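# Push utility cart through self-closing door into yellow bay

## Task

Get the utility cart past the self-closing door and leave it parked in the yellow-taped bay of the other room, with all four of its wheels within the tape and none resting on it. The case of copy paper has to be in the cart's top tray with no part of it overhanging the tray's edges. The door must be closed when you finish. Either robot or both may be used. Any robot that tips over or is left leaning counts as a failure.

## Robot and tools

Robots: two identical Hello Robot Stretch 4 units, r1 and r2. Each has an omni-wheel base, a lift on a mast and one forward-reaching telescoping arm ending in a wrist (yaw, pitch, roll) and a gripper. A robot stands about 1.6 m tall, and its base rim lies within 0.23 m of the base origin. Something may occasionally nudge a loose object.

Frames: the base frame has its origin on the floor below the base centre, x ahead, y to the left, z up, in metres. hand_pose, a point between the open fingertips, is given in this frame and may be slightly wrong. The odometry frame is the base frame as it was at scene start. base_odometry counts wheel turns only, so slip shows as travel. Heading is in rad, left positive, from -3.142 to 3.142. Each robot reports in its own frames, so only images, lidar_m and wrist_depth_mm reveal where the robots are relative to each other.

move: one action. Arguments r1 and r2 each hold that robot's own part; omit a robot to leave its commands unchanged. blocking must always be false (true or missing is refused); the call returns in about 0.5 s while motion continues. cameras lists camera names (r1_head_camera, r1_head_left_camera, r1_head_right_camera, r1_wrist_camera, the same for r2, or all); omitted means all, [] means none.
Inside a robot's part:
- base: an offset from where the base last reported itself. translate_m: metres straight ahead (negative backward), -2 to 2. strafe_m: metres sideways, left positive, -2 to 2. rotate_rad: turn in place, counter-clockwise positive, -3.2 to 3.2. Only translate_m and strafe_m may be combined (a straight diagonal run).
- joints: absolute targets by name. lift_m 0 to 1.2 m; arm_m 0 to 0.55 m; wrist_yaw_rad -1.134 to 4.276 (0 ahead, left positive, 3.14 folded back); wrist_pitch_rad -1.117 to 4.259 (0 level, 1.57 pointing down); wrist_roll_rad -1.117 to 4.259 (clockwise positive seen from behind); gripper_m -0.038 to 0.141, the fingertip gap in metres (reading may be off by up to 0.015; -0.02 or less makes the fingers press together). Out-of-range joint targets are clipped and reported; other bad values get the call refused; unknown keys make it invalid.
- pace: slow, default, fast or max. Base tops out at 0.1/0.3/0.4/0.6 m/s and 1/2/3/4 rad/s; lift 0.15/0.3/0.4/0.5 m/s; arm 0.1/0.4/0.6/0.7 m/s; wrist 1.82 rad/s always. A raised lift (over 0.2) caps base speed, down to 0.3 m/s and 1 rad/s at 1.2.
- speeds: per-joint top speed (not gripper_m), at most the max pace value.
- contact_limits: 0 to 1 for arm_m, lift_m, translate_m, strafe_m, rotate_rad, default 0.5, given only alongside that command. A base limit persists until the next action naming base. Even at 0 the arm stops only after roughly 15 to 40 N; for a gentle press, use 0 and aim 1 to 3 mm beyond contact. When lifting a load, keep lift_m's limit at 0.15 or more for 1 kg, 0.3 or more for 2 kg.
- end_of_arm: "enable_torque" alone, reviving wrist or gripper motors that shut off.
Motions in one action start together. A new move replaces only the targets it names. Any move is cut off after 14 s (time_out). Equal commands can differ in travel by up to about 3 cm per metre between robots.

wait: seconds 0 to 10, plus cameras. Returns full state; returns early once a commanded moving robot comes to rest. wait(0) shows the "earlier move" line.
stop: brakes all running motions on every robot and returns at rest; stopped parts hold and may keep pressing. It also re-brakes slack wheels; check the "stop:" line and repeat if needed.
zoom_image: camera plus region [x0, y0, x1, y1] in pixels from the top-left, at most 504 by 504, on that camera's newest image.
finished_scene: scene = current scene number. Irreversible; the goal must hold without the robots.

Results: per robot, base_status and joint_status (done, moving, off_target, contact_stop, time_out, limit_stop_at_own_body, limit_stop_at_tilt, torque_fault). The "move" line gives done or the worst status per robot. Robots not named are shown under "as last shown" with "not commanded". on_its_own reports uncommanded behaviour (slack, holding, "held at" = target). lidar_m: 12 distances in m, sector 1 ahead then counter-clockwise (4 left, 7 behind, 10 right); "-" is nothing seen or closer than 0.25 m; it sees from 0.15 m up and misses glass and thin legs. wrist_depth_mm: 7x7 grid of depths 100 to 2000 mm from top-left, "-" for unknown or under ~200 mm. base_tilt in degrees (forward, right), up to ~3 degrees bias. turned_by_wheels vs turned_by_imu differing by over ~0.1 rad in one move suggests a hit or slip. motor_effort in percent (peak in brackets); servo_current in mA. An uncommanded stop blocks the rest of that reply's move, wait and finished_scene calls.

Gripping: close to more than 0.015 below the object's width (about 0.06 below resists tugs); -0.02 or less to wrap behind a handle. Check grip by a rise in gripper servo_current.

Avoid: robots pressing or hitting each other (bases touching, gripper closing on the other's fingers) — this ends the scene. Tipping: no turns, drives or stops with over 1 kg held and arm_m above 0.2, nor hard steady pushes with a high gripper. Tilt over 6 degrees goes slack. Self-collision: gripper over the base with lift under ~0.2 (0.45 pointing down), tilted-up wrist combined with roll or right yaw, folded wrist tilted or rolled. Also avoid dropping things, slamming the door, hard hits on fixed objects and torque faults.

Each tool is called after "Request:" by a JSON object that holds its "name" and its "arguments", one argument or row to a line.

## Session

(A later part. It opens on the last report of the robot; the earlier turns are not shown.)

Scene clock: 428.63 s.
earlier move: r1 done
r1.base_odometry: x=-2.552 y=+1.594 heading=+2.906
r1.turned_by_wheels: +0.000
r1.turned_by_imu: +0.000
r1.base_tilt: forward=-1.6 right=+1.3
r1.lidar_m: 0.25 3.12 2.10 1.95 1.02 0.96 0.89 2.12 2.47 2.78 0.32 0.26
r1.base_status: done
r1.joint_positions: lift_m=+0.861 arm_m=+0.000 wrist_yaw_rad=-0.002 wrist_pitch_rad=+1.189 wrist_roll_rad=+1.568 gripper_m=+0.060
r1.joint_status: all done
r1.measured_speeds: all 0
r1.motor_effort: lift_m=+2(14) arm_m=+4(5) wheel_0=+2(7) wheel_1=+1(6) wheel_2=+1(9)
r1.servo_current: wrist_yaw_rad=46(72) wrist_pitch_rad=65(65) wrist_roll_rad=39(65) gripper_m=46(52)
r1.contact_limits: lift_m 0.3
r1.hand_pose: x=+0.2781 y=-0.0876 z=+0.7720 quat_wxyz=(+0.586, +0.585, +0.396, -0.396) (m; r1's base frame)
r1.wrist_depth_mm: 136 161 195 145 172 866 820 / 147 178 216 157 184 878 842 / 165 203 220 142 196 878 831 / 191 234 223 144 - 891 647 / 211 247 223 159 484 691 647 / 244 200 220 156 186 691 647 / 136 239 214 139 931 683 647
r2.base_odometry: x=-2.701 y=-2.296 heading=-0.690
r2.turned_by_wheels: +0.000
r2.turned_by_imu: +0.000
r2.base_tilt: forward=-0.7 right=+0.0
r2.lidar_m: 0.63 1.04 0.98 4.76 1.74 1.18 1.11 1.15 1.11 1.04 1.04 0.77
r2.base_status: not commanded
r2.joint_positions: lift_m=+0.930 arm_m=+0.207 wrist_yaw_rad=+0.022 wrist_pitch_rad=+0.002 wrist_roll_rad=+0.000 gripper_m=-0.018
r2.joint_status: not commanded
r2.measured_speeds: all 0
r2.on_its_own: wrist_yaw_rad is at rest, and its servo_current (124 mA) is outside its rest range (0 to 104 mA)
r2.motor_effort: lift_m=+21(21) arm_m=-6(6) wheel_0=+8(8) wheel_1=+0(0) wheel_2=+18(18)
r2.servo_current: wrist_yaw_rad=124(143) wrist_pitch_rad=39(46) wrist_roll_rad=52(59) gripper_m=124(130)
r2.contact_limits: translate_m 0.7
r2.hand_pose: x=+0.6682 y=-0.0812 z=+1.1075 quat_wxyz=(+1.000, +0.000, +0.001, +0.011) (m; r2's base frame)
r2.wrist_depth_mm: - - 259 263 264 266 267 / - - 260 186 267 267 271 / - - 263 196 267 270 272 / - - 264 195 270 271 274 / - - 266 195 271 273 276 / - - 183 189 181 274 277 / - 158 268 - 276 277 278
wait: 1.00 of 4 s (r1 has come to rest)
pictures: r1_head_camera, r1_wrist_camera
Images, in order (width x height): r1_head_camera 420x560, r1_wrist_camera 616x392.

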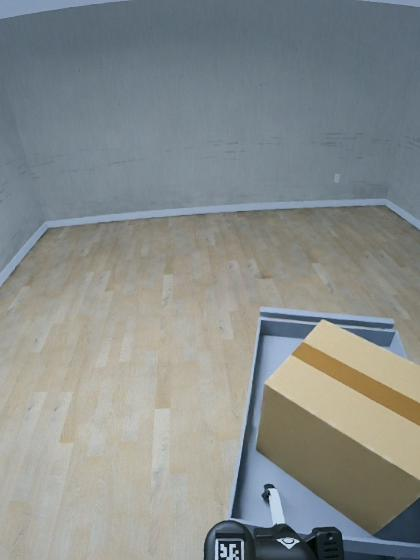

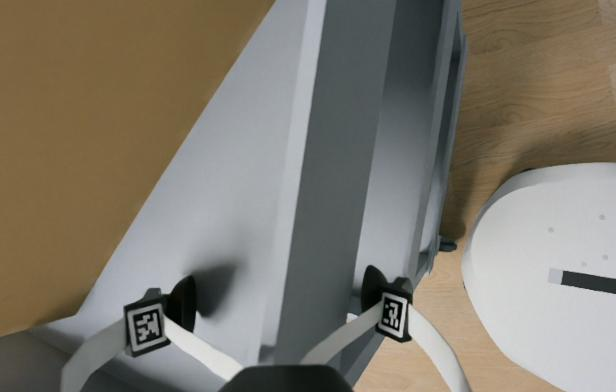

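Request:
{"name": "move", "arguments": {
  "blocking": false,
  "cameras": [],
  "r1": {"joints":{"lift_m":0.885}}
}}

Request:
{"name": "wait", "arguments": {
  "seconds": 1,
  "cameras": []
}}

Request:
{"name": "move", "arguments": {
  "blocking": false,
  "cameras": [],
  "r1": {"joints":{"gripper_m":-0.03}}
}}

Request:
{"name": "wait", "arguments": {
  "seconds": 2,
  "cameras": ["r1_head_camera","r1_wrist_camera"]
}}

Scene clock: 434.43 s.
move: r1 moving
r1.base_odometry: x=-2.552 y=+1.594 heading=+2.906
r1.turned_by_wheels: +0.000
r1.turned_by_imu: +0.000
r1.base_tilt: forward=-1.6 right=+1.3
r1.lidar_m: 0.25 3.12 2.12 1.96 1.01 0.95 0.85 2.11 2.46 2.78 0.33 0.25
r1.base_status: not commanded
r1.joint_positions: lift_m=+0.884 arm_m=+0.000 wrist_yaw_rad=-0.002 wrist_pitch_rad=+1.193 wrist_roll_rad=+1.568 gripper_m=+0.060
r1.joint_status: lift_m moving
r1.measured_speeds: translate_m=+0.000 strafe_m=+0.000 rotate_rad=+0.000 lift_m=+0.026 arm_m=+0.000 wrist_yaw_rad=+0.000 wrist_pitch_rad=+0.051 wrist_roll_rad=+0.000
r1.motor_effort: lift_m=+22(23) arm_m=+4(4) wheel_0=+2(3) wheel_1=+1(1) wheel_2=+1(1)
r1.servo_current: wrist_yaw_rad=59(59) wrist_pitch_rad=65(65) wrist_roll_rad=52(59) gripper_m=46(46)
r1.hand_pose: x=+0.2771 y=-0.0876 z=+0.7939 quat_wxyz=(+0.585, +0.585, +0.397, -0.397) (m; r1's base frame)
r1.wrist_depth_mm: 137 163 198 218 181 878 842 / 150 183 229 221 195 891 842 / 167 208 238 221 202 917 842 / 193 238 241 186 223 732 668 / 215 260 242 182 741 715 676 / 253 271 211 178 186 699 668 / - 158 243 148 960 691 676
r2.base_odometry: x=-2.701 y=-2.296 heading=-0.690
r2.turned_by_wheels: +0.000
r2.turned_by_imu: +0.001
r2.base_tilt: forward=-0.7 right=+0.0
r2.lidar_m: 0.61 1.00 1.00 4.76 1.75 1.19 1.11 1.15 1.11 1.03 1.06 0.75
r2.base_status: not commanded
r2.joint_positions: lift_m=+0.930 arm_m=+0.207 wrist_yaw_rad=+0.022 wrist_pitch_rad=+0.002 wrist_roll_rad=+0.000 gripper_m=-0.018
r2.joint_status: not commanded
r2.measured_speeds: all 0
r2.motor_effort: lift_m=+21(21) arm_m=-6(6) wheel_0=+8(8) wheel_1=+0(1) wheel_2=+18(18)
r2.servo_current: wrist_yaw_rad=117(137) wrist_pitch_rad=39(52) wrist_roll_rad=46(52) gripper_m=117(124)
r2.contact_limits: translate_m 0.7
r2.hand_pose: x=+0.6682 y=-0.0812 z=+1.1075 quat_wxyz=(+1.000, +0.000, +0.001, +0.011) (m; r2's base frame)
r2.wrist_depth_mm: - - 258 262 264 266 268 / - - 260 186 265 267 270 / - - 263 196 266 270 272 / - - 264 195 270 272 273 / - - 266 195 272 272 276 / - - 183 188 182 276 276 / - 158 268 - 274 277 278
pictures: none
No camera images: "cameras" was empty.

Scene clock: 434.80 s.
earlier move: r1 done
r1.base_odometry: x=-2.552 y=+1.594 heading=+2.906
r1.turned_by_wheels: +0.000
r1.turned_by_imu: +0.000
r1.base_tilt: forward=-1.6 right=+1.2
r1.lidar_m: 0.25 3.14 2.11 1.96 1.04 0.95 0.87 2.11 2.46 2.79 0.32 0.25
r1.base_status: not commanded
r1.joint_positions: lift_m=+0.885 arm_m=+0.000 wrist_yaw_rad=-0.002 wrist_pitch_rad=+1.195 wrist_roll_rad=+1.568 gripper_m=+0.060
r1.joint_status: all done
r1.measured_speeds: all 0
r1.motor_effort: lift_m=+24(24) arm_m=+4(4) wheel_0=+2(3) wheel_1=+1(1) wheel_2=+1(1)
r1.servo_current: wrist_yaw_rad=52(65) wrist_pitch_rad=52(65) wrist_roll_rad=52(59) gripper_m=46(46)
r1.hand_pose: x=+0.2765 y=-0.0876 z=+0.7945 quat_wxyz=(+0.585, +0.584, +0.398, -0.398) (m; r1's base frame)
r1.wrist_depth_mm: 138 162 198 220 184 878 842 / 149 184 228 222 197 891 842 / 168 209 240 220 208 891 854 / 193 240 241 185 496 723 676 / 216 260 243 184 741 707 676 / 260 270 211 181 187 707 668 / - 144 243 143 946 699 668
r2.base_odometry: x=-2.701 y=-2.296 heading=-0.690
r2.turned_by_wheels: +0.000
r2.turned_by_imu: +0.000
r2.base_tilt: forward=-0.7 right=+0.0
r2.lidar_m: 0.63 1.03 0.98 4.79 1.73 1.21 1.11 1.15 1.09 1.01 1.05 0.76
r2.base_status: not commanded
r2.joint_positions: lift_m=+0.930 arm_m=+0.207 wrist_yaw_rad=+0.022 wrist_pitch_rad=+0.002 wrist_roll_rad=+0.000 gripper_m=-0.018
r2.joint_status: not commanded
r2.measured_speeds: all 0
r2.on_its_own: wrist_yaw_rad is at rest, and its servo_current (117 mA) is outside its rest range (0 to 104 mA)
r2.motor_effort: lift_m=+21(21) arm_m=-6(6) wheel_0=+8(8) wheel_1=+0(1) wheel_2=+18(18)
r2.servo_current: wrist_yaw_rad=117(137) wrist_pitch_rad=46(52) wrist_roll_rad=39(52) gripper_m=124(124)
r2.contact_limits: translate_m 0.7
r2.hand_pose: x=+0.6682 y=-0.0812 z=+1.1075 quat_wxyz=(+1.000, +0.000, +0.001, +0.011) (m; r2's base frame)
r2.wrist_depth_mm: - - 260 262 265 267 268 / - - 260 186 265 268 270 / - - 264 196 267 270 272 / - - 264 195 268 271 272 / - - 265 195 271 273 276 / - - 183 187 181 274 278 / - 158 268 - 274 277 278
wait: 0.37 of 1 s (r1 has come to rest)
pictures: none
No camera images: "cameras" was empty.

Scene clock: 435.30 s.
move: r1 moving
r1.base_odometry: x=-2.552 y=+1.594 heading=+2.906
r1.turned_by_wheels: +0.000
r1.turned_by_imu: +0.000
r1.base_tilt: forward=-1.6 right=+1.3
r1.lidar_m: 0.25 3.10 2.09 1.95 1.05 0.94 0.88 2.09 2.44 2.77 0.31 0.26
r1.base_status: not commanded
r1.joint_positions: lift_m=+0.885 arm_m=+0.000 wrist_yaw_rad=-0.002 wrist_pitch_rad=+1.195 wrist_roll_rad=+1.568 gripper_m=+0.041
r1.joint_status: gripper_m moving
r1.measured_speeds: translate_m=+0.000 strafe_m=+0.000 rotate_rad=+0.000 lift_m=+0.001 arm_m=+0.000 wrist_yaw_rad=+0.000 wrist_pitch_rad=+0.000 wrist_roll_rad=+0.000
r1.motor_effort: lift_m=+23(24) arm_m=+4(4) wheel_0=+2(3) wheel_1=+1(1) wheel_2=+1(1)
r1.servo_current: wrist_yaw_rad=46(78) wrist_pitch_rad=39(52) wrist_roll_rad=39(65) gripper_m=150(150)
r1.hand_pose: x=+0.2765 y=-0.0876 z=+0.7946 quat_wxyz=(+0.585, +0.584, +0.398, -0.398) (m; r1's base frame)
r1.wrist_depth_mm: 137 163 198 220 180 891 842 / 150 181 229 224 196 891 842 / 167 207 240 220 191 891 854 / 193 239 242 184 473 715 661 / 215 263 244 180 512 715 668 / 251 271 211 187 190 715 668 / - 157 245 150 960 715 661
r2.base_odometry: x=-2.701 y=-2.296 heading=-0.690
r2.turned_by_wheels: +0.000
r2.turned_by_imu: +0.000
r2.base_tilt: forward=-0.7 right=+0.0
r2.lidar_m: 0.61 1.00 1.01 4.78 1.76 1.20 1.09 1.15 1.11 1.03 1.03 0.75
r2.base_status: not commanded
r2.joint_positions: lift_m=+0.930 arm_m=+0.207 wrist_yaw_rad=+0.022 wrist_pitch_rad=+0.002 wrist_roll_rad=+0.000 gripper_m=-0.018
r2.joint_status: not commanded
r2.measured_speeds: all 0
r2.motor_effort: lift_m=+21(21) arm_m=-6(6) wheel_0=+8(8) wheel_1=+0(1) wheel_2=+18(19)
r2.servo_current: wrist_yaw_rad=124(137) wrist_pitch_rad=39(46) wrist_roll_rad=39(59) gripper_m=124(124)
r2.contact_limits: translate_m 0.7
r2.hand_pose: x=+0.6682 y=-0.0812 z=+1.1075 quat_wxyz=(+1.000, +0.000, +0.001, +0.011) (m; r2's base frame)
r2.wrist_depth_mm: - - 259 263 264 266 268 / - - 262 186 266 267 270 / - - 262 196 268 271 273 / - - 264 195 268 272 274 / - - 265 195 270 273 277 / - - 183 189 181 274 277 / - 158 267 - 273 278 279
pictures: none
No camera images: "cameras" was empty.

Scene clock: 436.43 s.
earlier move: r1 done
r1.base_odometry: x=-2.552 y=+1.594 heading=+2.906
r1.turned_by_wheels: +0.000
r1.turned_by_imu: +0.000
r1.base_tilt: forward=-1.6 right=+1.3
r1.lidar_m: 0.25 3.12 2.12 1.93 1.03 0.96 0.87 2.11 2.48 2.76 0.32 0.26
r1.base_status: not commanded
r1.joint_positions: lift_m=+0.885 arm_m=+0.000 wrist_yaw_rad=-0.002 wrist_pitch_rad=+1.200 wrist_roll_rad=+1.569 gripper_m=-0.029
r1.joint_status: all done
r1.measured_speeds: all 0
r1.motor_effort: lift_m=+21(24) arm_m=+4(4) wheel_0=+2(3) wheel_1=+0(1) wheel_2=+1(1)
r1.servo_current: wrist_yaw_rad=65(78) wrist_pitch_rad=39(52) wrist_roll_rad=39(65) gripper_m=72(228)
r1.hand_pose: x=+0.2753 y=-0.0876 z=+0.7943 quat_wxyz=(+0.584, +0.583, +0.399, -0.399) (m; r1's base frame)
r1.wrist_depth_mm: 151 181 221 178 - 904 842 / 164 200 236 175 - 891 831 / 182 225 239 174 - 917 842 / 204 253 241 181 946 723 668 / 231 262 244 190 946 715 668 / 281 265 181 200 182 723 668 / - 149 245 191 946 136 668
r2.base_odometry: x=-2.701 y=-2.296 heading=-0.690
r2.turned_by_wheels: +0.000
r2.turned_by_imu: +0.000
r2.base_tilt: forward=-0.7 right=+0.0
r2.lidar_m: 0.62 1.00 0.99 4.78 1.73 1.19 1.10 1.15 1.11 1.02 1.04 0.74
r2.base_status: not commanded
r2.joint_positions: lift_m=+0.930 arm_m=+0.207 wrist_yaw_rad=+0.022 wrist_pitch_rad=+0.002 wrist_roll_rad=+0.000 gripper_m=-0.018
r2.joint_status: not commanded
r2.measured_speeds: all 0
r2.on_its_own: wrist_yaw_rad is at rest, and its servo_current (117 mA) is outside its rest range (0 to 104 mA)
r2.motor_effort: lift_m=+21(21) arm_m=-6(6) wheel_0=+8(8) wheel_1=+0(1) wheel_2=+18(19)
r2.servo_current: wrist_yaw_rad=117(137) wrist_pitch_rad=39(46) wrist_roll_rad=39(59) gripper_m=124(130)
r2.contact_limits: translate_m 0.7
r2.hand_pose: x=+0.6682 y=-0.0812 z=+1.1075 quat_wxyz=(+1.000, +0.000, +0.001, +0.011) (m; r2's base frame)
r2.wrist_depth_mm: - - 260 262 264 267 270 / - - 259 186 265 268 271 / - - 263 196 267 268 272 / - - 264 196 268 272 272 / - - 265 195 270 272 274 / - - 183 188 181 276 277 / - 158 270 - 274 277 278
wait: 1.13 of 2 s (r1 has come to rest)
pictures: r1_head_camera, r1_wrist_camera
Images, in order (width x height): r1_head_camera 420x560, r1_wrist_camera 616x392.

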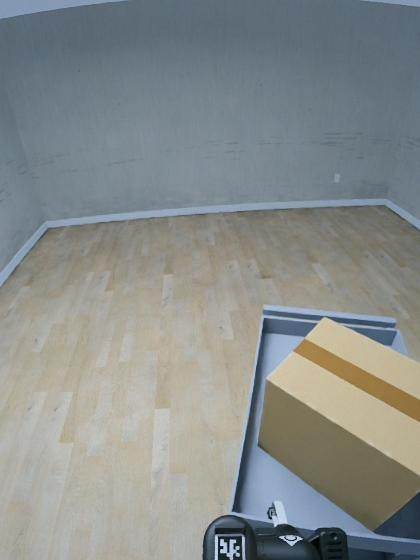

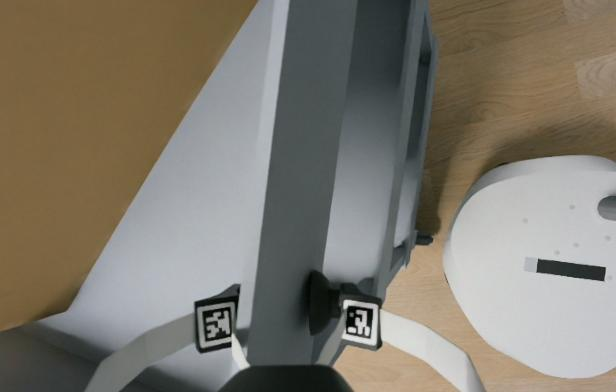

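Request:
{"name": "move", "arguments": {
  "blocking": false,
  "cameras": [],
  "r1": {"base":{"translate_m":-0.35,"strafe_m":-0.5},"pace":"slow","contact_limits":{"translate_m":0.8,"strafe_m":0.8}}
}}

Request:
{"name": "wait", "arguments": {
  "seconds": 9,
  "cameras": ["r1_head_camera","r1_wrist_camera"]
}}

r1: "contact_limits": translate_m and strafe_m are given together and make one move, which takes one limit: state it under one of them only
Scene clock: 446.47 s.
r1.base_odometry: x=-2.552 y=+1.594 heading=+2.906
r1.turned_by_wheels: +0.000
r1.turned_by_imu: -0.001
r1.base_tilt: forward=-1.6 right=+1.3
r1.lidar_m: 0.25 3.13 2.10 1.94 1.05 0.95 0.86 2.11 2.47 2.79 0.32 0.26
r1.base_status: not commanded
r1.joint_positions: lift_m=+0.885 arm_m=+0.000 wrist_yaw_rad=-0.002 wrist_pitch_rad=+1.200 wrist_roll_rad=+1.569 gripper_m=-0.029
r1.joint_status: all done
r1.measured_speeds: all 0
r1.motor_effort: lift_m=+21(24) arm_m=+4(4) wheel_0=+2(3) wheel_1=+1(1) wheel_2=+1(1)
r1.servo_current: wrist_yaw_rad=52(78) wrist_pitch_rad=39(52) wrist_roll_rad=46(65) gripper_m=72(228)
r1.hand_pose: x=+0.2753 y=-0.0876 z=+0.7943 quat_wxyz=(+0.584, +0.583, +0.399, -0.399) (m; r1's base frame)
r1.wrist_depth_mm: 151 181 223 177 - 904 831 / 164 200 236 176 - 904 842 / 182 226 239 174 - 904 842 / 204 253 239 182 946 715 661 / 230 263 244 190 946 707 683 / 279 266 181 200 182 723 668 / - 148 245 191 946 136 676
r2.base_odometry: x=-2.701 y=-2.296 heading=-0.690
r2.turned_by_wheels: +0.000
r2.turned_by_imu: +0.001
r2.base_tilt: forward=-0.7 right=+0.1
r2.lidar_m: 0.61 1.04 0.99 4.77 1.70 1.20 1.11 1.13 1.12 1.03 1.07 0.74
r2.base_status: not commanded
r2.joint_positions: lift_m=+0.930 arm_m=+0.207 wrist_yaw_rad=+0.022 wrist_pitch_rad=+0.002 wrist_roll_rad=+0.000 gripper_m=-0.018
r2.joint_status: not commanded
r2.measured_speeds: all 0
r2.on_its_own: wrist_yaw_rad is at rest, and its servo_current (124 mA) is outside its rest range (0 to 104 mA)
r2.motor_effort: lift_m=+21(21) arm_m=-6(6) wheel_0=+8(8) wheel_1=+0(1) wheel_2=+18(19)
r2.servo_current: wrist_yaw_rad=124(137) wrist_pitch_rad=39(46) wrist_roll_rad=46(59) gripper_m=117(130)
r2.contact_limits: translate_m 0.7
r2.hand_pose: x=+0.6682 y=-0.0812 z=+1.1075 quat_wxyz=(+1.000, +0.000, +0.001, +0.011) (m; r2's base frame)
r2.wrist_depth_mm: - - 259 262 264 267 267 / - - 262 185 266 268 271 / - - 263 196 266 271 272 / - - 265 196 271 273 273 / - - 265 195 271 273 274 / - - 183 189 181 276 277 / - 158 270 - 273 277 278
pictures: none

not run: a call was refused earlier in this reply.

Request:
{"name": "move", "arguments": {
  "blocking": false,
  "cameras": [],
  "r1": {"base":{"translate_m":-0.35,"strafe_m":-0.5},"pace":"slow","contact_limits":{"translate_m":0.8}}
}}

Request:
{"name": "wait", "arguments": {
  "seconds": 9,
  "cameras": ["r1_head_camera","r1_wrist_camera"]
}}

Scene clock: 450.63 s.
move: r1 moving
r1.base_odometry: x=-2.543 y=+1.602 heading=+2.906
r1.turned_by_wheels: +0.001
r1.turned_by_imu: +0.000
r1.base_tilt: forward=-1.6 right=+1.3
r1.lidar_m: 0.25 3.16 2.10 1.96 1.02 0.94 0.86 2.09 2.46 2.75 0.32 0.26
r1.base_status: translate_m moving; strafe_m moving
r1.joint_positions: lift_m=+0.885 arm_m=+0.000 wrist_yaw_rad=-0.002 wrist_pitch_rad=+1.200 wrist_roll_rad=+1.569 gripper_m=-0.029
r1.joint_status: not commanded
r1.measured_speeds: translate_m=-0.027 strafe_m=-0.039 rotate_rad=+0.000 lift_m=+0.000 arm_m=+0.000 wrist_yaw_rad=+0.005 wrist_pitch_rad=+0.000 wrist_roll_rad=+0.000
r1.motor_effort: lift_m=+21(21) arm_m=+4(4) wheel_0=+10(10) wheel_1=-6(8) wheel_2=+5(7)
r1.servo_current: wrist_yaw_rad=46(59) wrist_pitch_rad=39(46) wrist_roll_rad=59(65) gripper_m=72(78)
r1.contact_limits: translate_m 0.8
r1.hand_pose: x=+0.2753 y=-0.0876 z=+0.7943 quat_wxyz=(+0.584, +0.583, +0.399, -0.399) (m; r1's base frame)
r1.wrist_depth_mm: 147 176 214 170 222 904 854 / 161 196 233 175 - 904 854 / 182 223 239 178 - 904 842 / 205 255 239 186 960 723 668 / 237 265 243 187 946 707 676 / 285 266 182 199 183 723 683 / - 148 240 184 976 136 676
r2.base_odometry: x=-2.701 y=-2.296 heading=-0.690
r2.turned_by_wheels: +0.000
r2.turned_by_imu: +0.001
r2.base_tilt: forward=-0.6 right=+0.0
r2.lidar_m: 0.61 1.03 1.00 4.77 1.74 1.20 1.11 1.14 1.12 1.02 1.07 0.74
r2.base_status: not commanded
r2.joint_positions: lift_m=+0.930 arm_m=+0.207 wrist_yaw_rad=+0.022 wrist_pitch_rad=+0.002 wrist_roll_rad=+0.000 gripper_m=-0.018
r2.joint_status: not commanded
r2.measured_speeds: all 0
r2.motor_effort: lift_m=+21(21) arm_m=-6(6) wheel_0=+8(8) wheel_1=+0(1) wheel_2=+18(18)
r2.servo_current: wrist_yaw_rad=130(143) wrist_pitch_rad=39(46) wrist_roll_rad=52(59) gripper_m=117(130)
r2.contact_limits: translate_m 0.7
r2.hand_pose: x=+0.6682 y=-0.0812 z=+1.1075 quat_wxyz=(+1.000, +0.000, +0.001, +0.011) (m; r2's base frame)
r2.wrist_depth_mm: - - 260 262 264 266 268 / - - 260 186 266 270 271 / - - 263 196 267 271 272 / - - 265 195 268 272 273 / - - 266 195 271 273 274 / - - 183 188 181 276 277 / - 158 267 - 273 277 279
pictures: none
No camera images: "cameras" was empty.

Scene clock: 457.50 s.
earlier move: r1 done
r1.base_odometry: x=-2.095 y=+1.998 heading=+2.906
r1.turned_by_wheels: +0.000
r1.turned_by_imu: -0.003
r1.base_tilt: forward=-1.6 right=+1.2
r1.lidar_m: 0.25 0.31 2.60 2.40 0.77 0.73 1.46 1.55 1.96 2.31 2.36 0.28
r1.base_status: done
r1.joint_positions: lift_m=+0.885 arm_m=+0.000 wrist_yaw_rad=+0.003 wrist_pitch_rad=+1.197 wrist_roll_rad=+1.569 gripper_m=-0.029
r1.joint_status: not commanded
r1.measured_speeds: all 0
r1.motor_effort: lift_m=+21(21) arm_m=-3(4) wheel_0=+4(11) wheel_1=+0(8) wheel_2=+5(8)
r1.servo_current: wrist_yaw_rad=52(72) wrist_pitch_rad=39(52) wrist_roll_rad=59(72) gripper_m=65(78)
r1.contact_limits: translate_m 0.8
r1.hand_pose: x=+0.2764 y=-0.0871 z=+0.7946 quat_wxyz=(+0.585, +0.583, +0.400, -0.397) (m; r1's base frame)
r1.wrist_depth_mm: 235 404 1138 1098 1008 917 842 / 221 251 559 1060 991 904 842 / 236 215 - - 976 917 854 / 234 196 226 - 960 866 668 / 226 264 193 - 634 715 676 / 219 260 176 206 178 707 668 / 214 154 180 165 221 691 661
r2.base_odometry: x=-2.701 y=-2.296 heading=-0.690
r2.turned_by_wheels: +0.000
r2.turned_by_imu: +0.001
r2.base_tilt: forward=-0.7 right=+0.1
r2.lidar_m: 0.62 1.17 1.49 4.76 1.75 1.21 1.11 1.14 1.12 1.03 1.06 0.76
r2.base_status: not commanded
r2.joint_positions: lift_m=+0.930 arm_m=+0.207 wrist_yaw_rad=+0.022 wrist_pitch_rad=+0.002 wrist_roll_rad=+0.000 gripper_m=-0.018
r2.joint_status: not commanded
r2.measured_speeds: all 0
r2.on_its_own: wrist_yaw_rad is at rest, and its servo_current (124 mA) is outside its rest range (0 to 104 mA)
r2.motor_effort: lift_m=+21(21) arm_m=-6(6) wheel_0=+8(9) wheel_1=+0(1) wheel_2=+18(18)
r2.servo_current: wrist_yaw_rad=124(143) wrist_pitch_rad=46(46) wrist_roll_rad=52(65) gripper_m=124(130)
r2.contact_limits: translate_m 0.7
r2.hand_pose: x=+0.6682 y=-0.0812 z=+1.1075 quat_wxyz=(+1.000, +0.000, +0.001, +0.011) (m; r2's base frame)
r2.wrist_depth_mm: - - 259 262 264 267 268 / - - 260 186 266 267 270 / - - 262 196 267 270 272 / 878 931 265 195 268 271 273 / - - 265 195 270 273 274 / - 946 183 189 181 276 277 / - 960 268 - 273 276 278
wait: 6.87 of 9 s (r1 has come to rest)
pictures: r1_head_camera, r1_wrist_camera
Images, in order (width x height): r1_head_camera 420x560, r1_wrist_camera 616x392.

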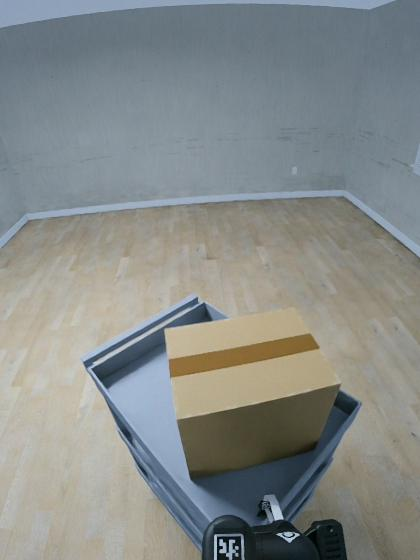

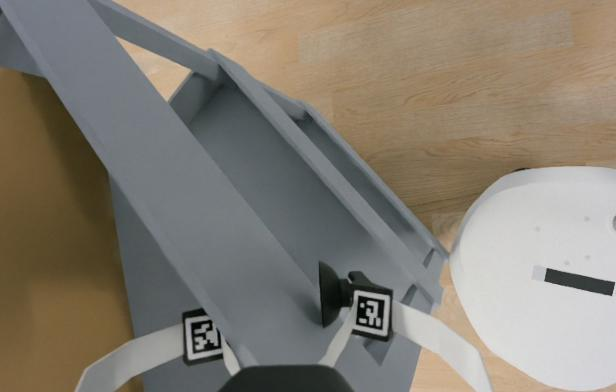

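Request:
{"name": "move", "arguments": {
  "blocking": false,
  "cameras": [],
  "r1": {"base":{"translate_m":-0.9},"pace":"slow","contact_limits":{"translate_m":0.8}}
}}

Request:
{"name": "wait", "arguments": {
  "seconds": 10,
  "cameras": ["r1_head_camera","r1_wrist_camera","r2_head_right_camera"]
}}

Scene clock: 464.10 s.
move: r1 moving
r1.base_odometry: x=-2.083 y=+1.995 heading=+2.906
r1.turned_by_wheels: +0.000
r1.turned_by_imu: -0.001
r1.base_tilt: forward=-1.6 right=+1.3
r1.lidar_m: 0.25 0.32 2.60 2.40 0.73 0.72 1.47 1.54 1.94 2.31 2.36 0.27
r1.base_status: translate_m moving
r1.joint_positions: lift_m=+0.885 arm_m=+0.000 wrist_yaw_rad=+0.003 wrist_pitch_rad=+1.197 wrist_roll_rad=+1.569 gripper_m=-0.029
r1.joint_status: not commanded
r1.measured_speeds: translate_m=-0.048 strafe_m=+0.000 rotate_rad=+0.003 lift_m=+0.000 arm_m=+0.000 wrist_yaw_rad=+0.000 wrist_pitch_rad=+0.000 wrist_roll_rad=+0.000
r1.motor_effort: lift_m=+21(21) arm_m=-4(4) wheel_0=-5(6) wheel_1=-3(4) wheel_2=+7(11)
r1.servo_current: wrist_yaw_rad=33(59) wrist_pitch_rad=46(52) wrist_roll_rad=46(65) gripper_m=72(78)
r1.contact_limits: translate_m 0.8
r1.hand_pose: x=+0.2764 y=-0.0871 z=+0.7946 quat_wxyz=(+0.585, +0.583, +0.400, -0.397) (m; r1's base frame)
r1.wrist_depth_mm: 237 413 1182 1060 976 904 854 / 221 251 559 1060 1008 904 854 / 237 216 - 1025 991 904 854 / 236 195 226 - 946 891 668 / 227 263 193 231 741 707 661 / 220 263 176 204 180 707 661 / 214 159 240 162 227 691 661
r2.base_odometry: x=-2.701 y=-2.296 heading=-0.690
r2.turned_by_wheels: +0.000
r2.turned_by_imu: +0.001
r2.base_tilt: forward=-0.6 right=+0.1
r2.lidar_m: 0.63 1.17 1.47 4.76 1.72 1.21 1.09 1.13 1.10 1.03 1.06 0.76
r2.base_status: not commanded
r2.joint_positions: lift_m=+0.930 arm_m=+0.207 wrist_yaw_rad=+0.022 wrist_pitch_rad=+0.002 wrist_roll_rad=+0.000 gripper_m=-0.018
r2.joint_status: not commanded
r2.measured_speeds: all 0
r2.motor_effort: lift_m=+21(21) arm_m=-6(6) wheel_0=+8(8) wheel_1=+0(1) wheel_2=+18(18)
r2.servo_current: wrist_yaw_rad=130(130) wrist_pitch_rad=39(39) wrist_roll_rad=52(52) gripper_m=124(124)
r2.contact_limits: translate_m 0.7
r2.hand_pose: x=+0.6682 y=-0.0812 z=+1.1075 quat_wxyz=(+1.000, +0.000, +0.001, +0.011) (m; r2's base frame)
r2.wrist_depth_mm: - - 259 263 264 265 267 / - - 262 186 265 268 270 / - - 263 196 266 270 272 / 878 - 264 195 268 271 273 / 1042 - 266 195 271 273 274 / - 976 183 188 181 276 276 / - 960 268 - 276 276 279
pictures: none
No camera images: "cameras" was empty.

Scene clock: 473.87 s.
earlier move: r1 done
r1.base_odometry: x=-1.220 y=+1.788 heading=+2.906
r1.turned_by_wheels: +0.000
r1.turned_by_imu: -0.001
r1.base_tilt: forward=-1.6 right=+1.3
r1.lidar_m: 0.25 3.73 0.48 0.43 0.43 0.54 3.57 0.83 0.80 1.70 0.46 0.26
r1.base_status: done
r1.joint_positions: lift_m=+0.885 arm_m=+0.000 wrist_yaw_rad=+0.003 wrist_pitch_rad=+1.198 wrist_roll_rad=+1.569 gripper_m=-0.029
r1.joint_status: not commanded
r1.measured_speeds: all 0
r1.motor_effort: lift_m=+21(21) arm_m=-4(4) wheel_0=-5(10) wheel_1=-3(6) wheel_2=+1(11)
r1.servo_current: wrist_yaw_rad=46(91) wrist_pitch_rad=39(52) wrist_roll_rad=39(78) gripper_m=72(78)
r1.contact_limits: translate_m 0.8
r1.hand_pose: x=+0.2763 y=-0.0871 z=+0.7945 quat_wxyz=(+0.585, +0.583, +0.400, -0.397) (m; r1's base frame)
r1.wrist_depth_mm: 182 219 205 521 976 891 842 / 191 235 192 - 976 904 854 / 198 244 190 - 946 904 854 / 206 258 185 223 960 820 661 / 214 262 190 214 768 715 661 / 225 266 178 197 177 715 668 / 235 154 244 179 931 683 661
r2.base_odometry: x=-2.701 y=-2.296 heading=-0.690
r2.turned_by_wheels: +0.000
r2.turned_by_imu: +0.001
r2.base_tilt: forward=-0.7 right=+0.0
r2.lidar_m: 0.63 1.18 4.83 4.77 1.73 1.20 1.11 1.16 1.12 1.03 1.05 0.73
r2.base_status: not commanded
r2.joint_positions: lift_m=+0.930 arm_m=+0.207 wrist_yaw_rad=+0.022 wrist_pitch_rad=+0.002 wrist_roll_rad=+0.000 gripper_m=-0.018
r2.joint_status: not commanded
r2.measured_speeds: all 0
r2.on_its_own: wrist_yaw_rad is at rest, and its servo_current (130 mA) is outside its rest range (0 to 104 mA)
r2.motor_effort: lift_m=+21(21) arm_m=-5(6) wheel_0=+8(9) wheel_1=+0(1) wheel_2=+18(19)
r2.servo_current: wrist_yaw_rad=130(143) wrist_pitch_rad=39(46) wrist_roll_rad=39(65) gripper_m=111(130)
r2.contact_limits: translate_m 0.7
r2.hand_pose: x=+0.6682 y=-0.0812 z=+1.1075 quat_wxyz=(+1.000, +0.000, +0.001, +0.011) (m; r2's base frame)
r2.wrist_depth_mm: - - 259 263 264 267 270 / - - 262 186 265 267 270 / - - 263 196 267 270 272 / - - 265 195 270 272 273 / - - 264 196 271 273 276 / - 904 183 189 181 276 277 / - 143 268 - 276 277 279
wait: 9.77 of 10 s (r1 has come to rest)
pictures: r1_head_camera, r1_wrist_camera, r2_head_right_camera
Images, in order (width x height): r1_head_camera 420x560, r1_wrist_camera 616x392, r2_head_right_camera 420x672.

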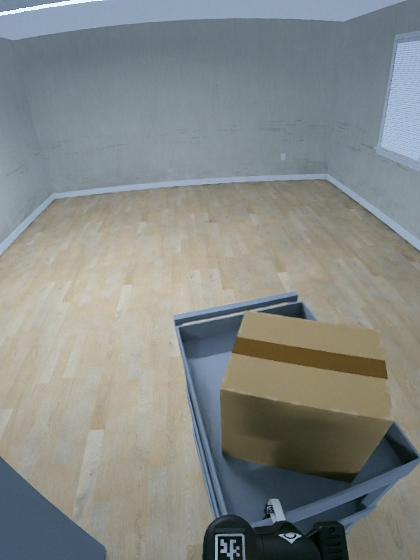

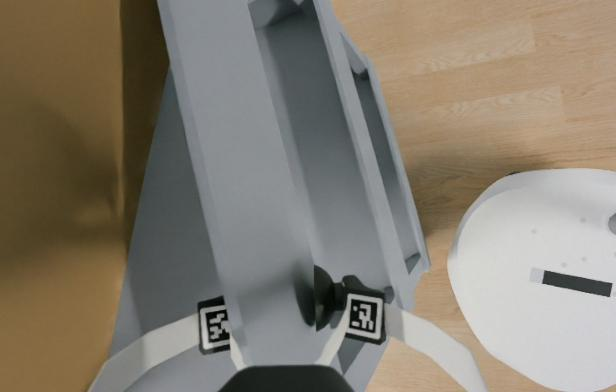

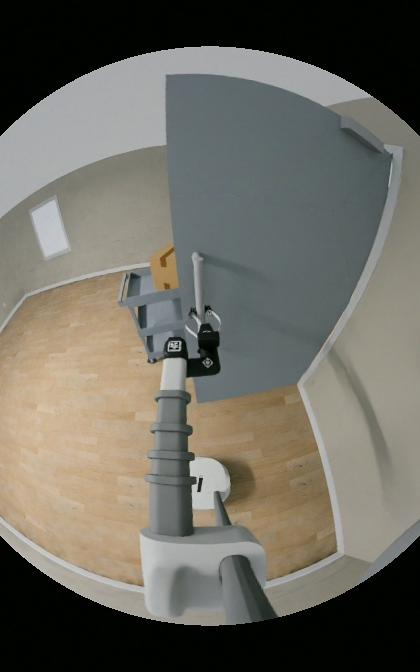

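Request:
{"name": "move", "arguments": {
  "blocking": false,
  "cameras": [],
  "r1": {"base":{"translate_m":-1.3},"pace":"slow","contact_limits":{"translate_m":0.8}}
}}

Request:
{"name": "wait", "arguments": {
  "seconds": 10,
  "cameras": []
}}

Request:
{"name": "wait", "arguments": {
  "seconds": 6,
  "cameras": ["r1_head_camera","r1_head_left_camera","r1_head_right_camera"]
}}

Scene clock: 488.63 s.
move: r1 moving
r1.base_odometry: x=-1.208 y=+1.785 heading=+2.905
r1.turned_by_wheels: +0.000
r1.turned_by_imu: -0.001
r1.base_tilt: forward=-1.6 right=+1.3
r1.lidar_m: 0.25 3.72 0.47 0.42 0.40 0.54 3.56 0.88 0.80 1.67 0.49 0.27
r1.base_status: translate_m moving
r1.joint_positions: lift_m=+0.885 arm_m=+0.000 wrist_yaw_rad=+0.003 wrist_pitch_rad=+1.198 wrist_roll_rad=+1.569 gripper_m=-0.029
r1.joint_status: not commanded
r1.measured_speeds: translate_m=-0.049 strafe_m=+0.000 rotate_rad=-0.002 lift_m=+0.000 arm_m=+0.000 wrist_yaw_rad=+0.000 wrist_pitch_rad=+0.000 wrist_roll_rad=+0.000
r1.motor_effort: lift_m=+21(21) arm_m=-3(4) wheel_0=-6(10) wheel_1=-5(7) wheel_2=+8(8)
r1.servo_current: wrist_yaw_rad=52(72) wrist_pitch_rad=46(46) wrist_roll_rad=46(65) gripper_m=72(72)
r1.contact_limits: translate_m 0.8
r1.hand_pose: x=+0.2763 y=-0.0871 z=+0.7945 quat_wxyz=(+0.585, +0.583, +0.400, -0.397) (m; r1's base frame)
r1.wrist_depth_mm: 182 217 206 - 991 904 854 / 191 235 191 - 946 917 842 / 198 245 191 - 946 917 854 / 208 258 187 224 946 891 661 / 216 262 187 215 778 715 668 / 225 267 177 200 178 707 668 / 236 155 243 179 960 691 661
r2.base_odometry: x=-2.701 y=-2.296 heading=-0.690
r2.turned_by_wheels: +0.000
r2.turned_by_imu: +0.002
r2.base_tilt: forward=-0.7 right=+0.1
r2.lidar_m: 0.61 1.20 4.81 4.78 1.76 1.16 1.11 1.13 1.12 1.01 1.07 0.77
r2.base_status: not commanded
r2.joint_positions: lift_m=+0.930 arm_m=+0.207 wrist_yaw_rad=+0.022 wrist_pitch_rad=+0.002 wrist_roll_rad=+0.000 gripper_m=-0.018
r2.joint_status: not commanded
r2.measured_speeds: all 0
r2.motor_effort: lift_m=+21(21) arm_m=-6(6) wheel_0=+8(9) wheel_1=+0(0) wheel_2=+18(19)
r2.servo_current: wrist_yaw_rad=124(137) wrist_pitch_rad=39(46) wrist_roll_rad=59(59) gripper_m=117(124)
r2.contact_limits: translate_m 0.7
r2.hand_pose: x=+0.6683 y=-0.0811 z=+1.1075 quat_wxyz=(+1.000, +0.000, +0.001, +0.011) (m; r2's base frame)
r2.wrist_depth_mm: - - 259 263 264 266 270 / - - 260 186 266 268 271 / - - 263 195 267 270 272 / - - 265 196 270 271 273 / - - 265 195 271 273 277 / - 960 183 188 181 276 278 / - 144 270 - 276 277 279
pictures: none
No camera images: "cameras" was empty.

Scene clock: 498.63 s.
earlier move: r1 moving
r1.base_odometry: x=-0.248 y=+1.554 heading=+2.905
r1.turned_by_wheels: +0.000
r1.turned_by_imu: -0.002
r1.base_tilt: forward=-1.6 right=+1.3
r1.lidar_m: 0.26 0.50 0.40 0.69 2.23 2.74 2.56 2.62 2.71 1.69 0.33 0.28
r1.base_status: translate_m moving
r1.joint_positions: lift_m=+0.885 arm_m=+0.000 wrist_yaw_rad=+0.002 wrist_pitch_rad=+1.198 wrist_roll_rad=+1.569 gripper_m=-0.029
r1.joint_status: not commanded
r1.measured_speeds: translate_m=-0.100 strafe_m=+0.001 rotate_rad=-0.002 lift_m=+0.000 arm_m=+0.000 wrist_yaw_rad=+0.000 wrist_pitch_rad=+0.000 wrist_roll_rad=+0.001
r1.motor_effort: lift_m=+21(21) arm_m=-4(4) wheel_0=-8(11) wheel_1=-5(8) wheel_2=+4(8)
r1.servo_current: wrist_yaw_rad=52(78) wrist_pitch_rad=39(52) wrist_roll_rad=65(65) gripper_m=65(78)
r1.contact_limits: translate_m 0.8
r1.hand_pose: x=+0.2762 y=-0.0873 z=+0.7945 quat_wxyz=(+0.585, +0.583, +0.399, -0.398) (m; r1's base frame)
r1.wrist_depth_mm: 154 181 220 176 - 904 842 / 166 201 237 182 - 891 831 / 187 229 243 178 - 904 831 / 210 256 243 188 946 723 668 / 241 270 247 191 976 715 668 / 290 271 183 196 181 715 668 / - 147 244 196 960 699 654
r2.base_odometry: x=-2.701 y=-2.296 heading=-0.690
r2.turned_by_wheels: +0.000
r2.turned_by_imu: +0.001
r2.base_tilt: forward=-0.6 right=+0.0
r2.lidar_m: 0.60 3.74 4.83 4.78 1.77 1.20 1.11 1.16 1.13 1.02 1.05 0.73
r2.base_status: not commanded
r2.joint_positions: lift_m=+0.930 arm_m=+0.207 wrist_yaw_rad=+0.022 wrist_pitch_rad=+0.002 wrist_roll_rad=+0.000 gripper_m=-0.018
r2.joint_status: not commanded
r2.measured_speeds: all 0
r2.motor_effort: lift_m=+21(21) arm_m=-6(6) wheel_0=+8(9) wheel_1=+0(1) wheel_2=+18(19)
r2.servo_current: wrist_yaw_rad=130(143) wrist_pitch_rad=39(46) wrist_roll_rad=46(59) gripper_m=130(130)
r2.contact_limits: translate_m 0.7
r2.hand_pose: x=+0.6683 y=-0.0811 z=+1.1075 quat_wxyz=(+1.000, +0.000, +0.001, +0.011) (m; r2's base frame)
r2.wrist_depth_mm: - - 259 263 264 268 270 / - - 262 186 266 267 271 / - - 263 196 267 268 271 / - - 264 195 270 271 273 / - - 265 195 271 273 274 / - - 183 188 181 276 277 / - 158 268 - 274 277 279
wait: 10.00 s; no rest
pictures: none
No camera images: "cameras" was empty.

Scene clock: 502.40 s.
earlier move: r1 done
r1.base_odometry: x=+0.043 y=+1.484 heading=+2.905
r1.turned_by_wheels: +0.000
r1.turned_by_imu: -0.001
r1.base_tilt: forward=-1.6 right=+1.3
r1.lidar_m: 0.25 0.59 0.67 1.51 2.21 2.42 2.25 2.31 2.71 2.52 0.29 0.25
r1.base_status: done
r1.joint_positions: lift_m=+0.885 arm_m=+0.000 wrist_yaw_rad=+0.001 wrist_pitch_rad=+1.198 wrist_roll_rad=+1.569 gripper_m=-0.029
r1.joint_status: not commanded
r1.measured_speeds: all 0
r1.motor_effort: lift_m=+21(21) arm_m=-3(4) wheel_0=-7(11) wheel_1=-2(8) wheel_2=+2(8)
r1.servo_current: wrist_yaw_rad=52(78) wrist_pitch_rad=46(52) wrist_roll_rad=46(72) gripper_m=65(78)
r1.contact_limits: translate_m 0.8
r1.hand_pose: x=+0.2761 y=-0.0874 z=+0.7945 quat_wxyz=(+0.585, +0.583, +0.399, -0.398) (m; r1's base frame)
r1.wrist_depth_mm: 149 177 213 173 214 878 866 / 163 198 236 175 - 891 842 / 187 228 242 182 - 891 842 / 211 257 241 183 - 715 668 / 252 268 247 189 931 707 668 / 296 271 181 200 179 715 668 / - 147 244 188 946 139 668
r2.base_odometry: x=-2.701 y=-2.296 heading=-0.690
r2.turned_by_wheels: +0.000
r2.turned_by_imu: +0.001
r2.base_tilt: forward=-0.6 right=+0.0
r2.lidar_m: 0.63 3.68 4.83 4.76 1.71 1.19 1.10 1.13 1.09 1.02 1.06 0.76
r2.base_status: not commanded
r2.joint_positions: lift_m=+0.930 arm_m=+0.207 wrist_yaw_rad=+0.022 wrist_pitch_rad=+0.002 wrist_roll_rad=+0.000 gripper_m=-0.018
r2.joint_status: not commanded
r2.measured_speeds: all 0
r2.on_its_own: wrist_yaw_rad is at rest, and its servo_current (130 mA) is outside its rest range (0 to 104 mA)
r2.motor_effort: lift_m=+21(21) arm_m=-6(6) wheel_0=+8(9) wheel_1=+0(1) wheel_2=+18(19)
r2.servo_current: wrist_yaw_rad=130(143) wrist_pitch_rad=46(46) wrist_roll_rad=52(59) gripper_m=117(130)
r2.contact_limits: translate_m 0.7
r2.hand_pose: x=+0.6683 y=-0.0811 z=+1.1075 quat_wxyz=(+1.000, +0.000, +0.001, +0.011) (m; r2's base frame)
r2.wrist_depth_mm: - - 259 263 265 267 268 / - - 260 185 266 268 268 / - - 263 196 270 271 271 / - - 264 196 270 271 273 / - - 265 195 271 273 276 / - - 183 189 181 273 277 / - 158 270 - 273 277 278
wait: 3.77 of 6 s (r1 has come to rest)
pictures: r1_head_camera, r1_head_left_camera, r1_head_right_camera
Images, in order (width x height): r1_head_camera 420x560, r1_head_left_camera 420x672, r1_head_right_camera 420x672.

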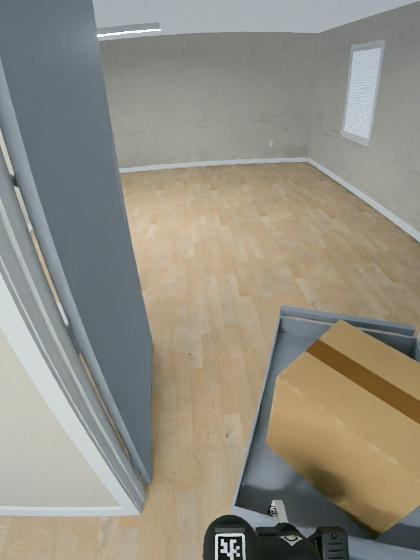

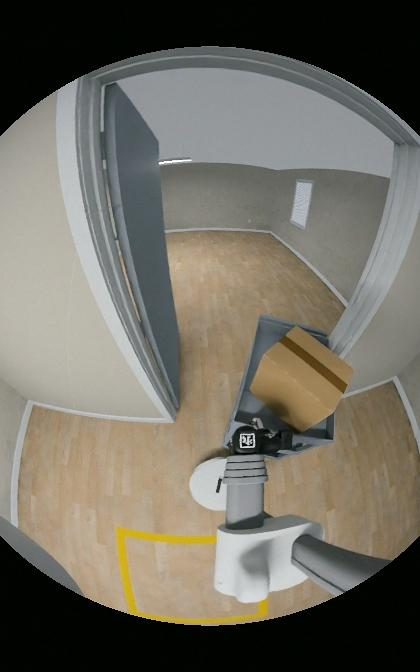

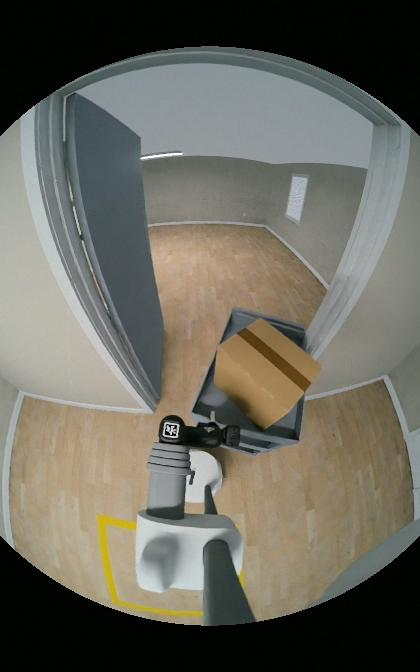

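Request:
{"name": "zoom_image", "arguments": {
  "camera": "r1_head_right_camera",
  "region": [180, 290, 360, 500]
}}

Scaled by 2.400 from the camera's 420x672 image, which has a finer 600x960 frame.

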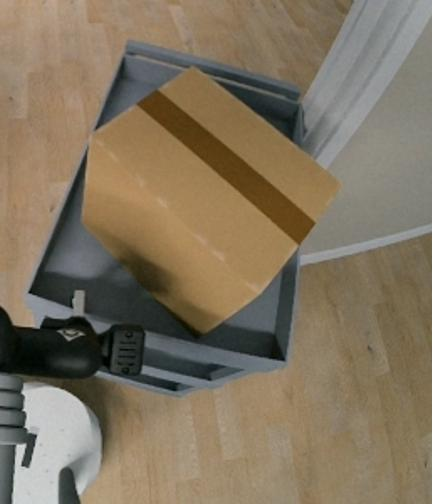

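Request:
{"name": "move", "arguments": {
  "blocking": false,
  "cameras": [],
  "r1": {"base":{"translate_m":-0.6,"strafe_m":0.15},"pace":"slow","contact_limits":{"translate_m":0.8}}
}}

Request:
{"name": "wait", "arguments": {
  "seconds": 10,
  "cameras": ["r1_head_camera","r1_head_left_camera","r1_head_right_camera"]
}}

Scene clock: 525.33 s.
move: r1 moving
r1.base_odometry: x=+0.055 y=+1.478 heading=+2.904
r1.turned_by_wheels: -0.001
r1.turned_by_imu: -0.002
r1.base_tilt: forward=-1.6 right=+1.3
r1.lidar_m: 0.25 0.61 0.72 1.54 2.19 2.39 2.23 2.29 2.70 2.54 0.32 0.25
r1.base_status: translate_m moving; strafe_m moving
r1.joint_positions: lift_m=+0.885 arm_m=+0.000 wrist_yaw_rad=+0.001 wrist_pitch_rad=+1.198 wrist_roll_rad=+1.569 gripper_m=-0.029
r1.joint_status: not commanded
r1.measured_speeds: translate_m=-0.048 strafe_m=+0.012 rotate_rad=-0.001 lift_m=+0.000 arm_m=+0.000 wrist_yaw_rad=+0.000 wrist_pitch_rad=+0.000 wrist_roll_rad=+0.000
r1.motor_effort: lift_m=+21(21) arm_m=-3(4) wheel_0=-11(11) wheel_1=-2(4) wheel_2=+4(7)
r1.servo_current: wrist_yaw_rad=46(52) wrist_pitch_rad=46(52) wrist_roll_rad=52(65) gripper_m=72(72)
r1.contact_limits: translate_m 0.8
r1.hand_pose: x=+0.2761 y=-0.0874 z=+0.7945 quat_wxyz=(+0.585, +0.583, +0.399, -0.398) (m; r1's base frame)
r1.wrist_depth_mm: 151 179 213 175 219 878 854 / 164 199 236 178 - 891 854 / 189 229 241 177 - 904 842 / 215 259 243 183 - 723 668 / 252 271 246 188 946 715 661 / 290 273 182 198 181 715 668 / - 140 243 190 946 691 676
r2.base_odometry: x=-2.701 y=-2.296 heading=-0.690
r2.turned_by_wheels: +0.000
r2.turned_by_imu: +0.003
r2.base_tilt: forward=-0.7 right=+0.0
r2.lidar_m: 0.63 3.70 4.83 4.78 1.74 1.20 1.11 1.14 1.11 1.02 1.04 0.76
r2.base_status: not commanded
r2.joint_positions: lift_m=+0.930 arm_m=+0.207 wrist_yaw_rad=+0.022 wrist_pitch_rad=+0.002 wrist_roll_rad=+0.000 gripper_m=-0.018
r2.joint_status: not commanded
r2.measured_speeds: all 0
r2.motor_effort: lift_m=+21(21) arm_m=-6(6) wheel_0=+8(8) wheel_1=+0(0) wheel_2=+18(18)
r2.servo_current: wrist_yaw_rad=124(130) wrist_pitch_rad=39(39) wrist_roll_rad=46(59) gripper_m=130(130)
r2.contact_limits: translate_m 0.7
r2.hand_pose: x=+0.6683 y=-0.0811 z=+1.1075 quat_wxyz=(+1.000, +0.000, +0.001, +0.011) (m; r2's base frame)
r2.wrist_depth_mm: - - 259 262 264 266 268 / - - 262 186 265 270 271 / - - 263 196 267 270 272 / - - 264 196 268 271 273 / - - 265 195 271 273 274 / - - 183 189 181 276 277 / - 158 268 - 276 278 278
pictures: none
No camera images: "cameras" was empty.

Scene clock: 532.27 s.
earlier move: r1 done
r1.base_odometry: x=+0.591 y=+1.197 heading=+2.904
r1.turned_by_wheels: +0.000
r1.turned_by_imu: -0.002
r1.base_tilt: forward=-1.6 right=+1.3
r1.lidar_m: 0.25 1.11 1.44 1.96 2.01 1.80 1.67 1.70 2.19 2.75 0.30 0.27
r1.base_status: done
r1.joint_positions: lift_m=+0.885 arm_m=+0.000 wrist_yaw_rad=+0.000 wrist_pitch_rad=+1.198 wrist_roll_rad=+1.569 gripper_m=-0.029
r1.joint_status: not commanded
r1.measured_speeds: all 0
r1.motor_effort: lift_m=+21(21) arm_m=-4(4) wheel_0=-8(13) wheel_1=-2(7) wheel_2=+0(7)
r1.servo_current: wrist_yaw_rad=52(65) wrist_pitch_rad=46(52) wrist_roll_rad=52(72) gripper_m=65(72)
r1.contact_limits: translate_m 0.8
r1.hand_pose: x=+0.2760 y=-0.0874 z=+0.7945 quat_wxyz=(+0.584, +0.584, +0.399, -0.398) (m; r1's base frame)
r1.wrist_depth_mm: 150 179 214 175 219 891 - / 164 199 236 175 - 891 854 / 188 228 243 187 - 904 854 / 211 259 243 181 946 723 668 / 251 270 247 190 960 699 668 / 291 270 183 197 180 723 668 / - 146 244 187 960 139 676
r2.base_odometry: x=-2.701 y=-2.296 heading=-0.690
r2.turned_by_wheels: +0.000
r2.turned_by_imu: +0.001
r2.base_tilt: forward=-0.7 right=+0.0
r2.lidar_m: 0.62 3.71 4.82 4.78 1.71 1.20 1.11 1.16 1.12 1.02 1.08 0.74
r2.base_status: not commanded
r2.joint_positions: lift_m=+0.930 arm_m=+0.207 wrist_yaw_rad=+0.022 wrist_pitch_rad=+0.002 wrist_roll_rad=+0.000 gripper_m=-0.018
r2.joint_status: not commanded
r2.measured_speeds: all 0
r2.on_its_own: wrist_yaw_rad is at rest, and its servo_current (137 mA) is outside its rest range (0 to 104 mA)
r2.motor_effort: lift_m=+21(21) arm_m=-6(6) wheel_0=+8(9) wheel_1=+0(1) wheel_2=+18(19)
r2.servo_current: wrist_yaw_rad=137(137) wrist_pitch_rad=39(52) wrist_roll_rad=46(59) gripper_m=124(130)
r2.contact_limits: translate_m 0.7
r2.hand_pose: x=+0.6683 y=-0.0811 z=+1.1075 quat_wxyz=(+1.000, +0.000, +0.001, +0.011) (m; r2's base frame)
r2.wrist_depth_mm: - - 258 264 265 266 267 / - - 260 186 265 268 268 / - - 262 196 268 271 272 / - - 265 195 270 272 273 / - - 266 195 271 272 274 / - - 183 189 181 274 277 / - 158 268 - 273 277 279
wait: 6.93 of 10 s (r1 has come to rest)
pictures: r1_head_camera, r1_head_left_camera, r1_head_right_camera
Images, in order (width x height): r1_head_camera 420x560, r1_head_left_camera 420x672, r1_head_right_camera 420x672.

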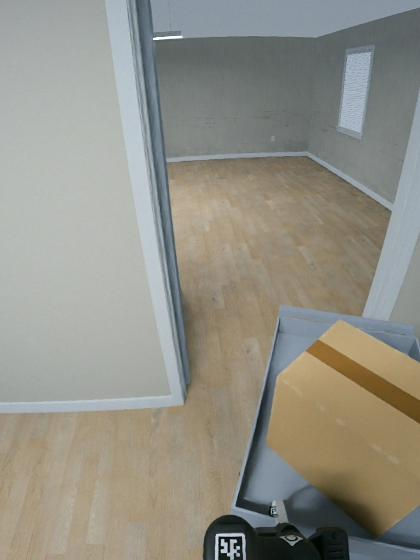

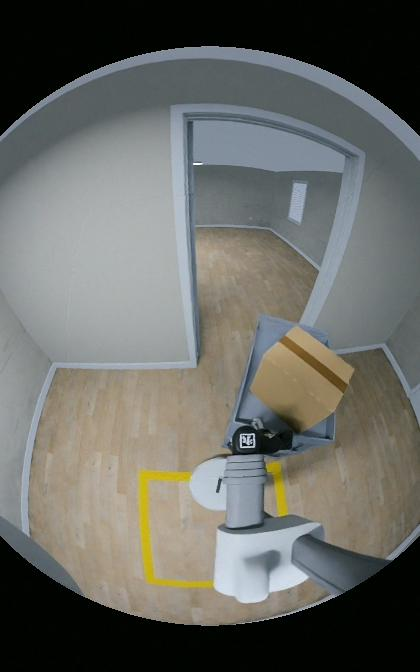

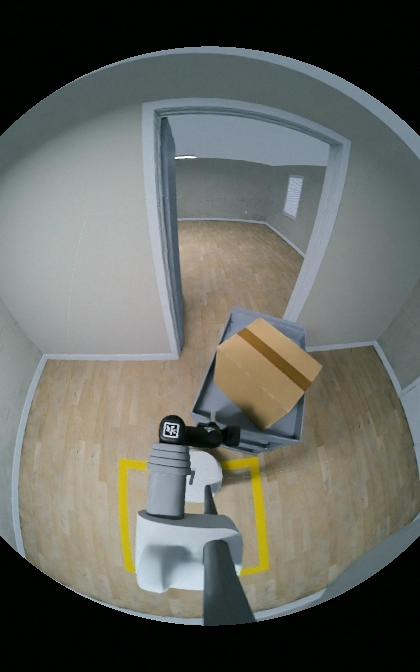

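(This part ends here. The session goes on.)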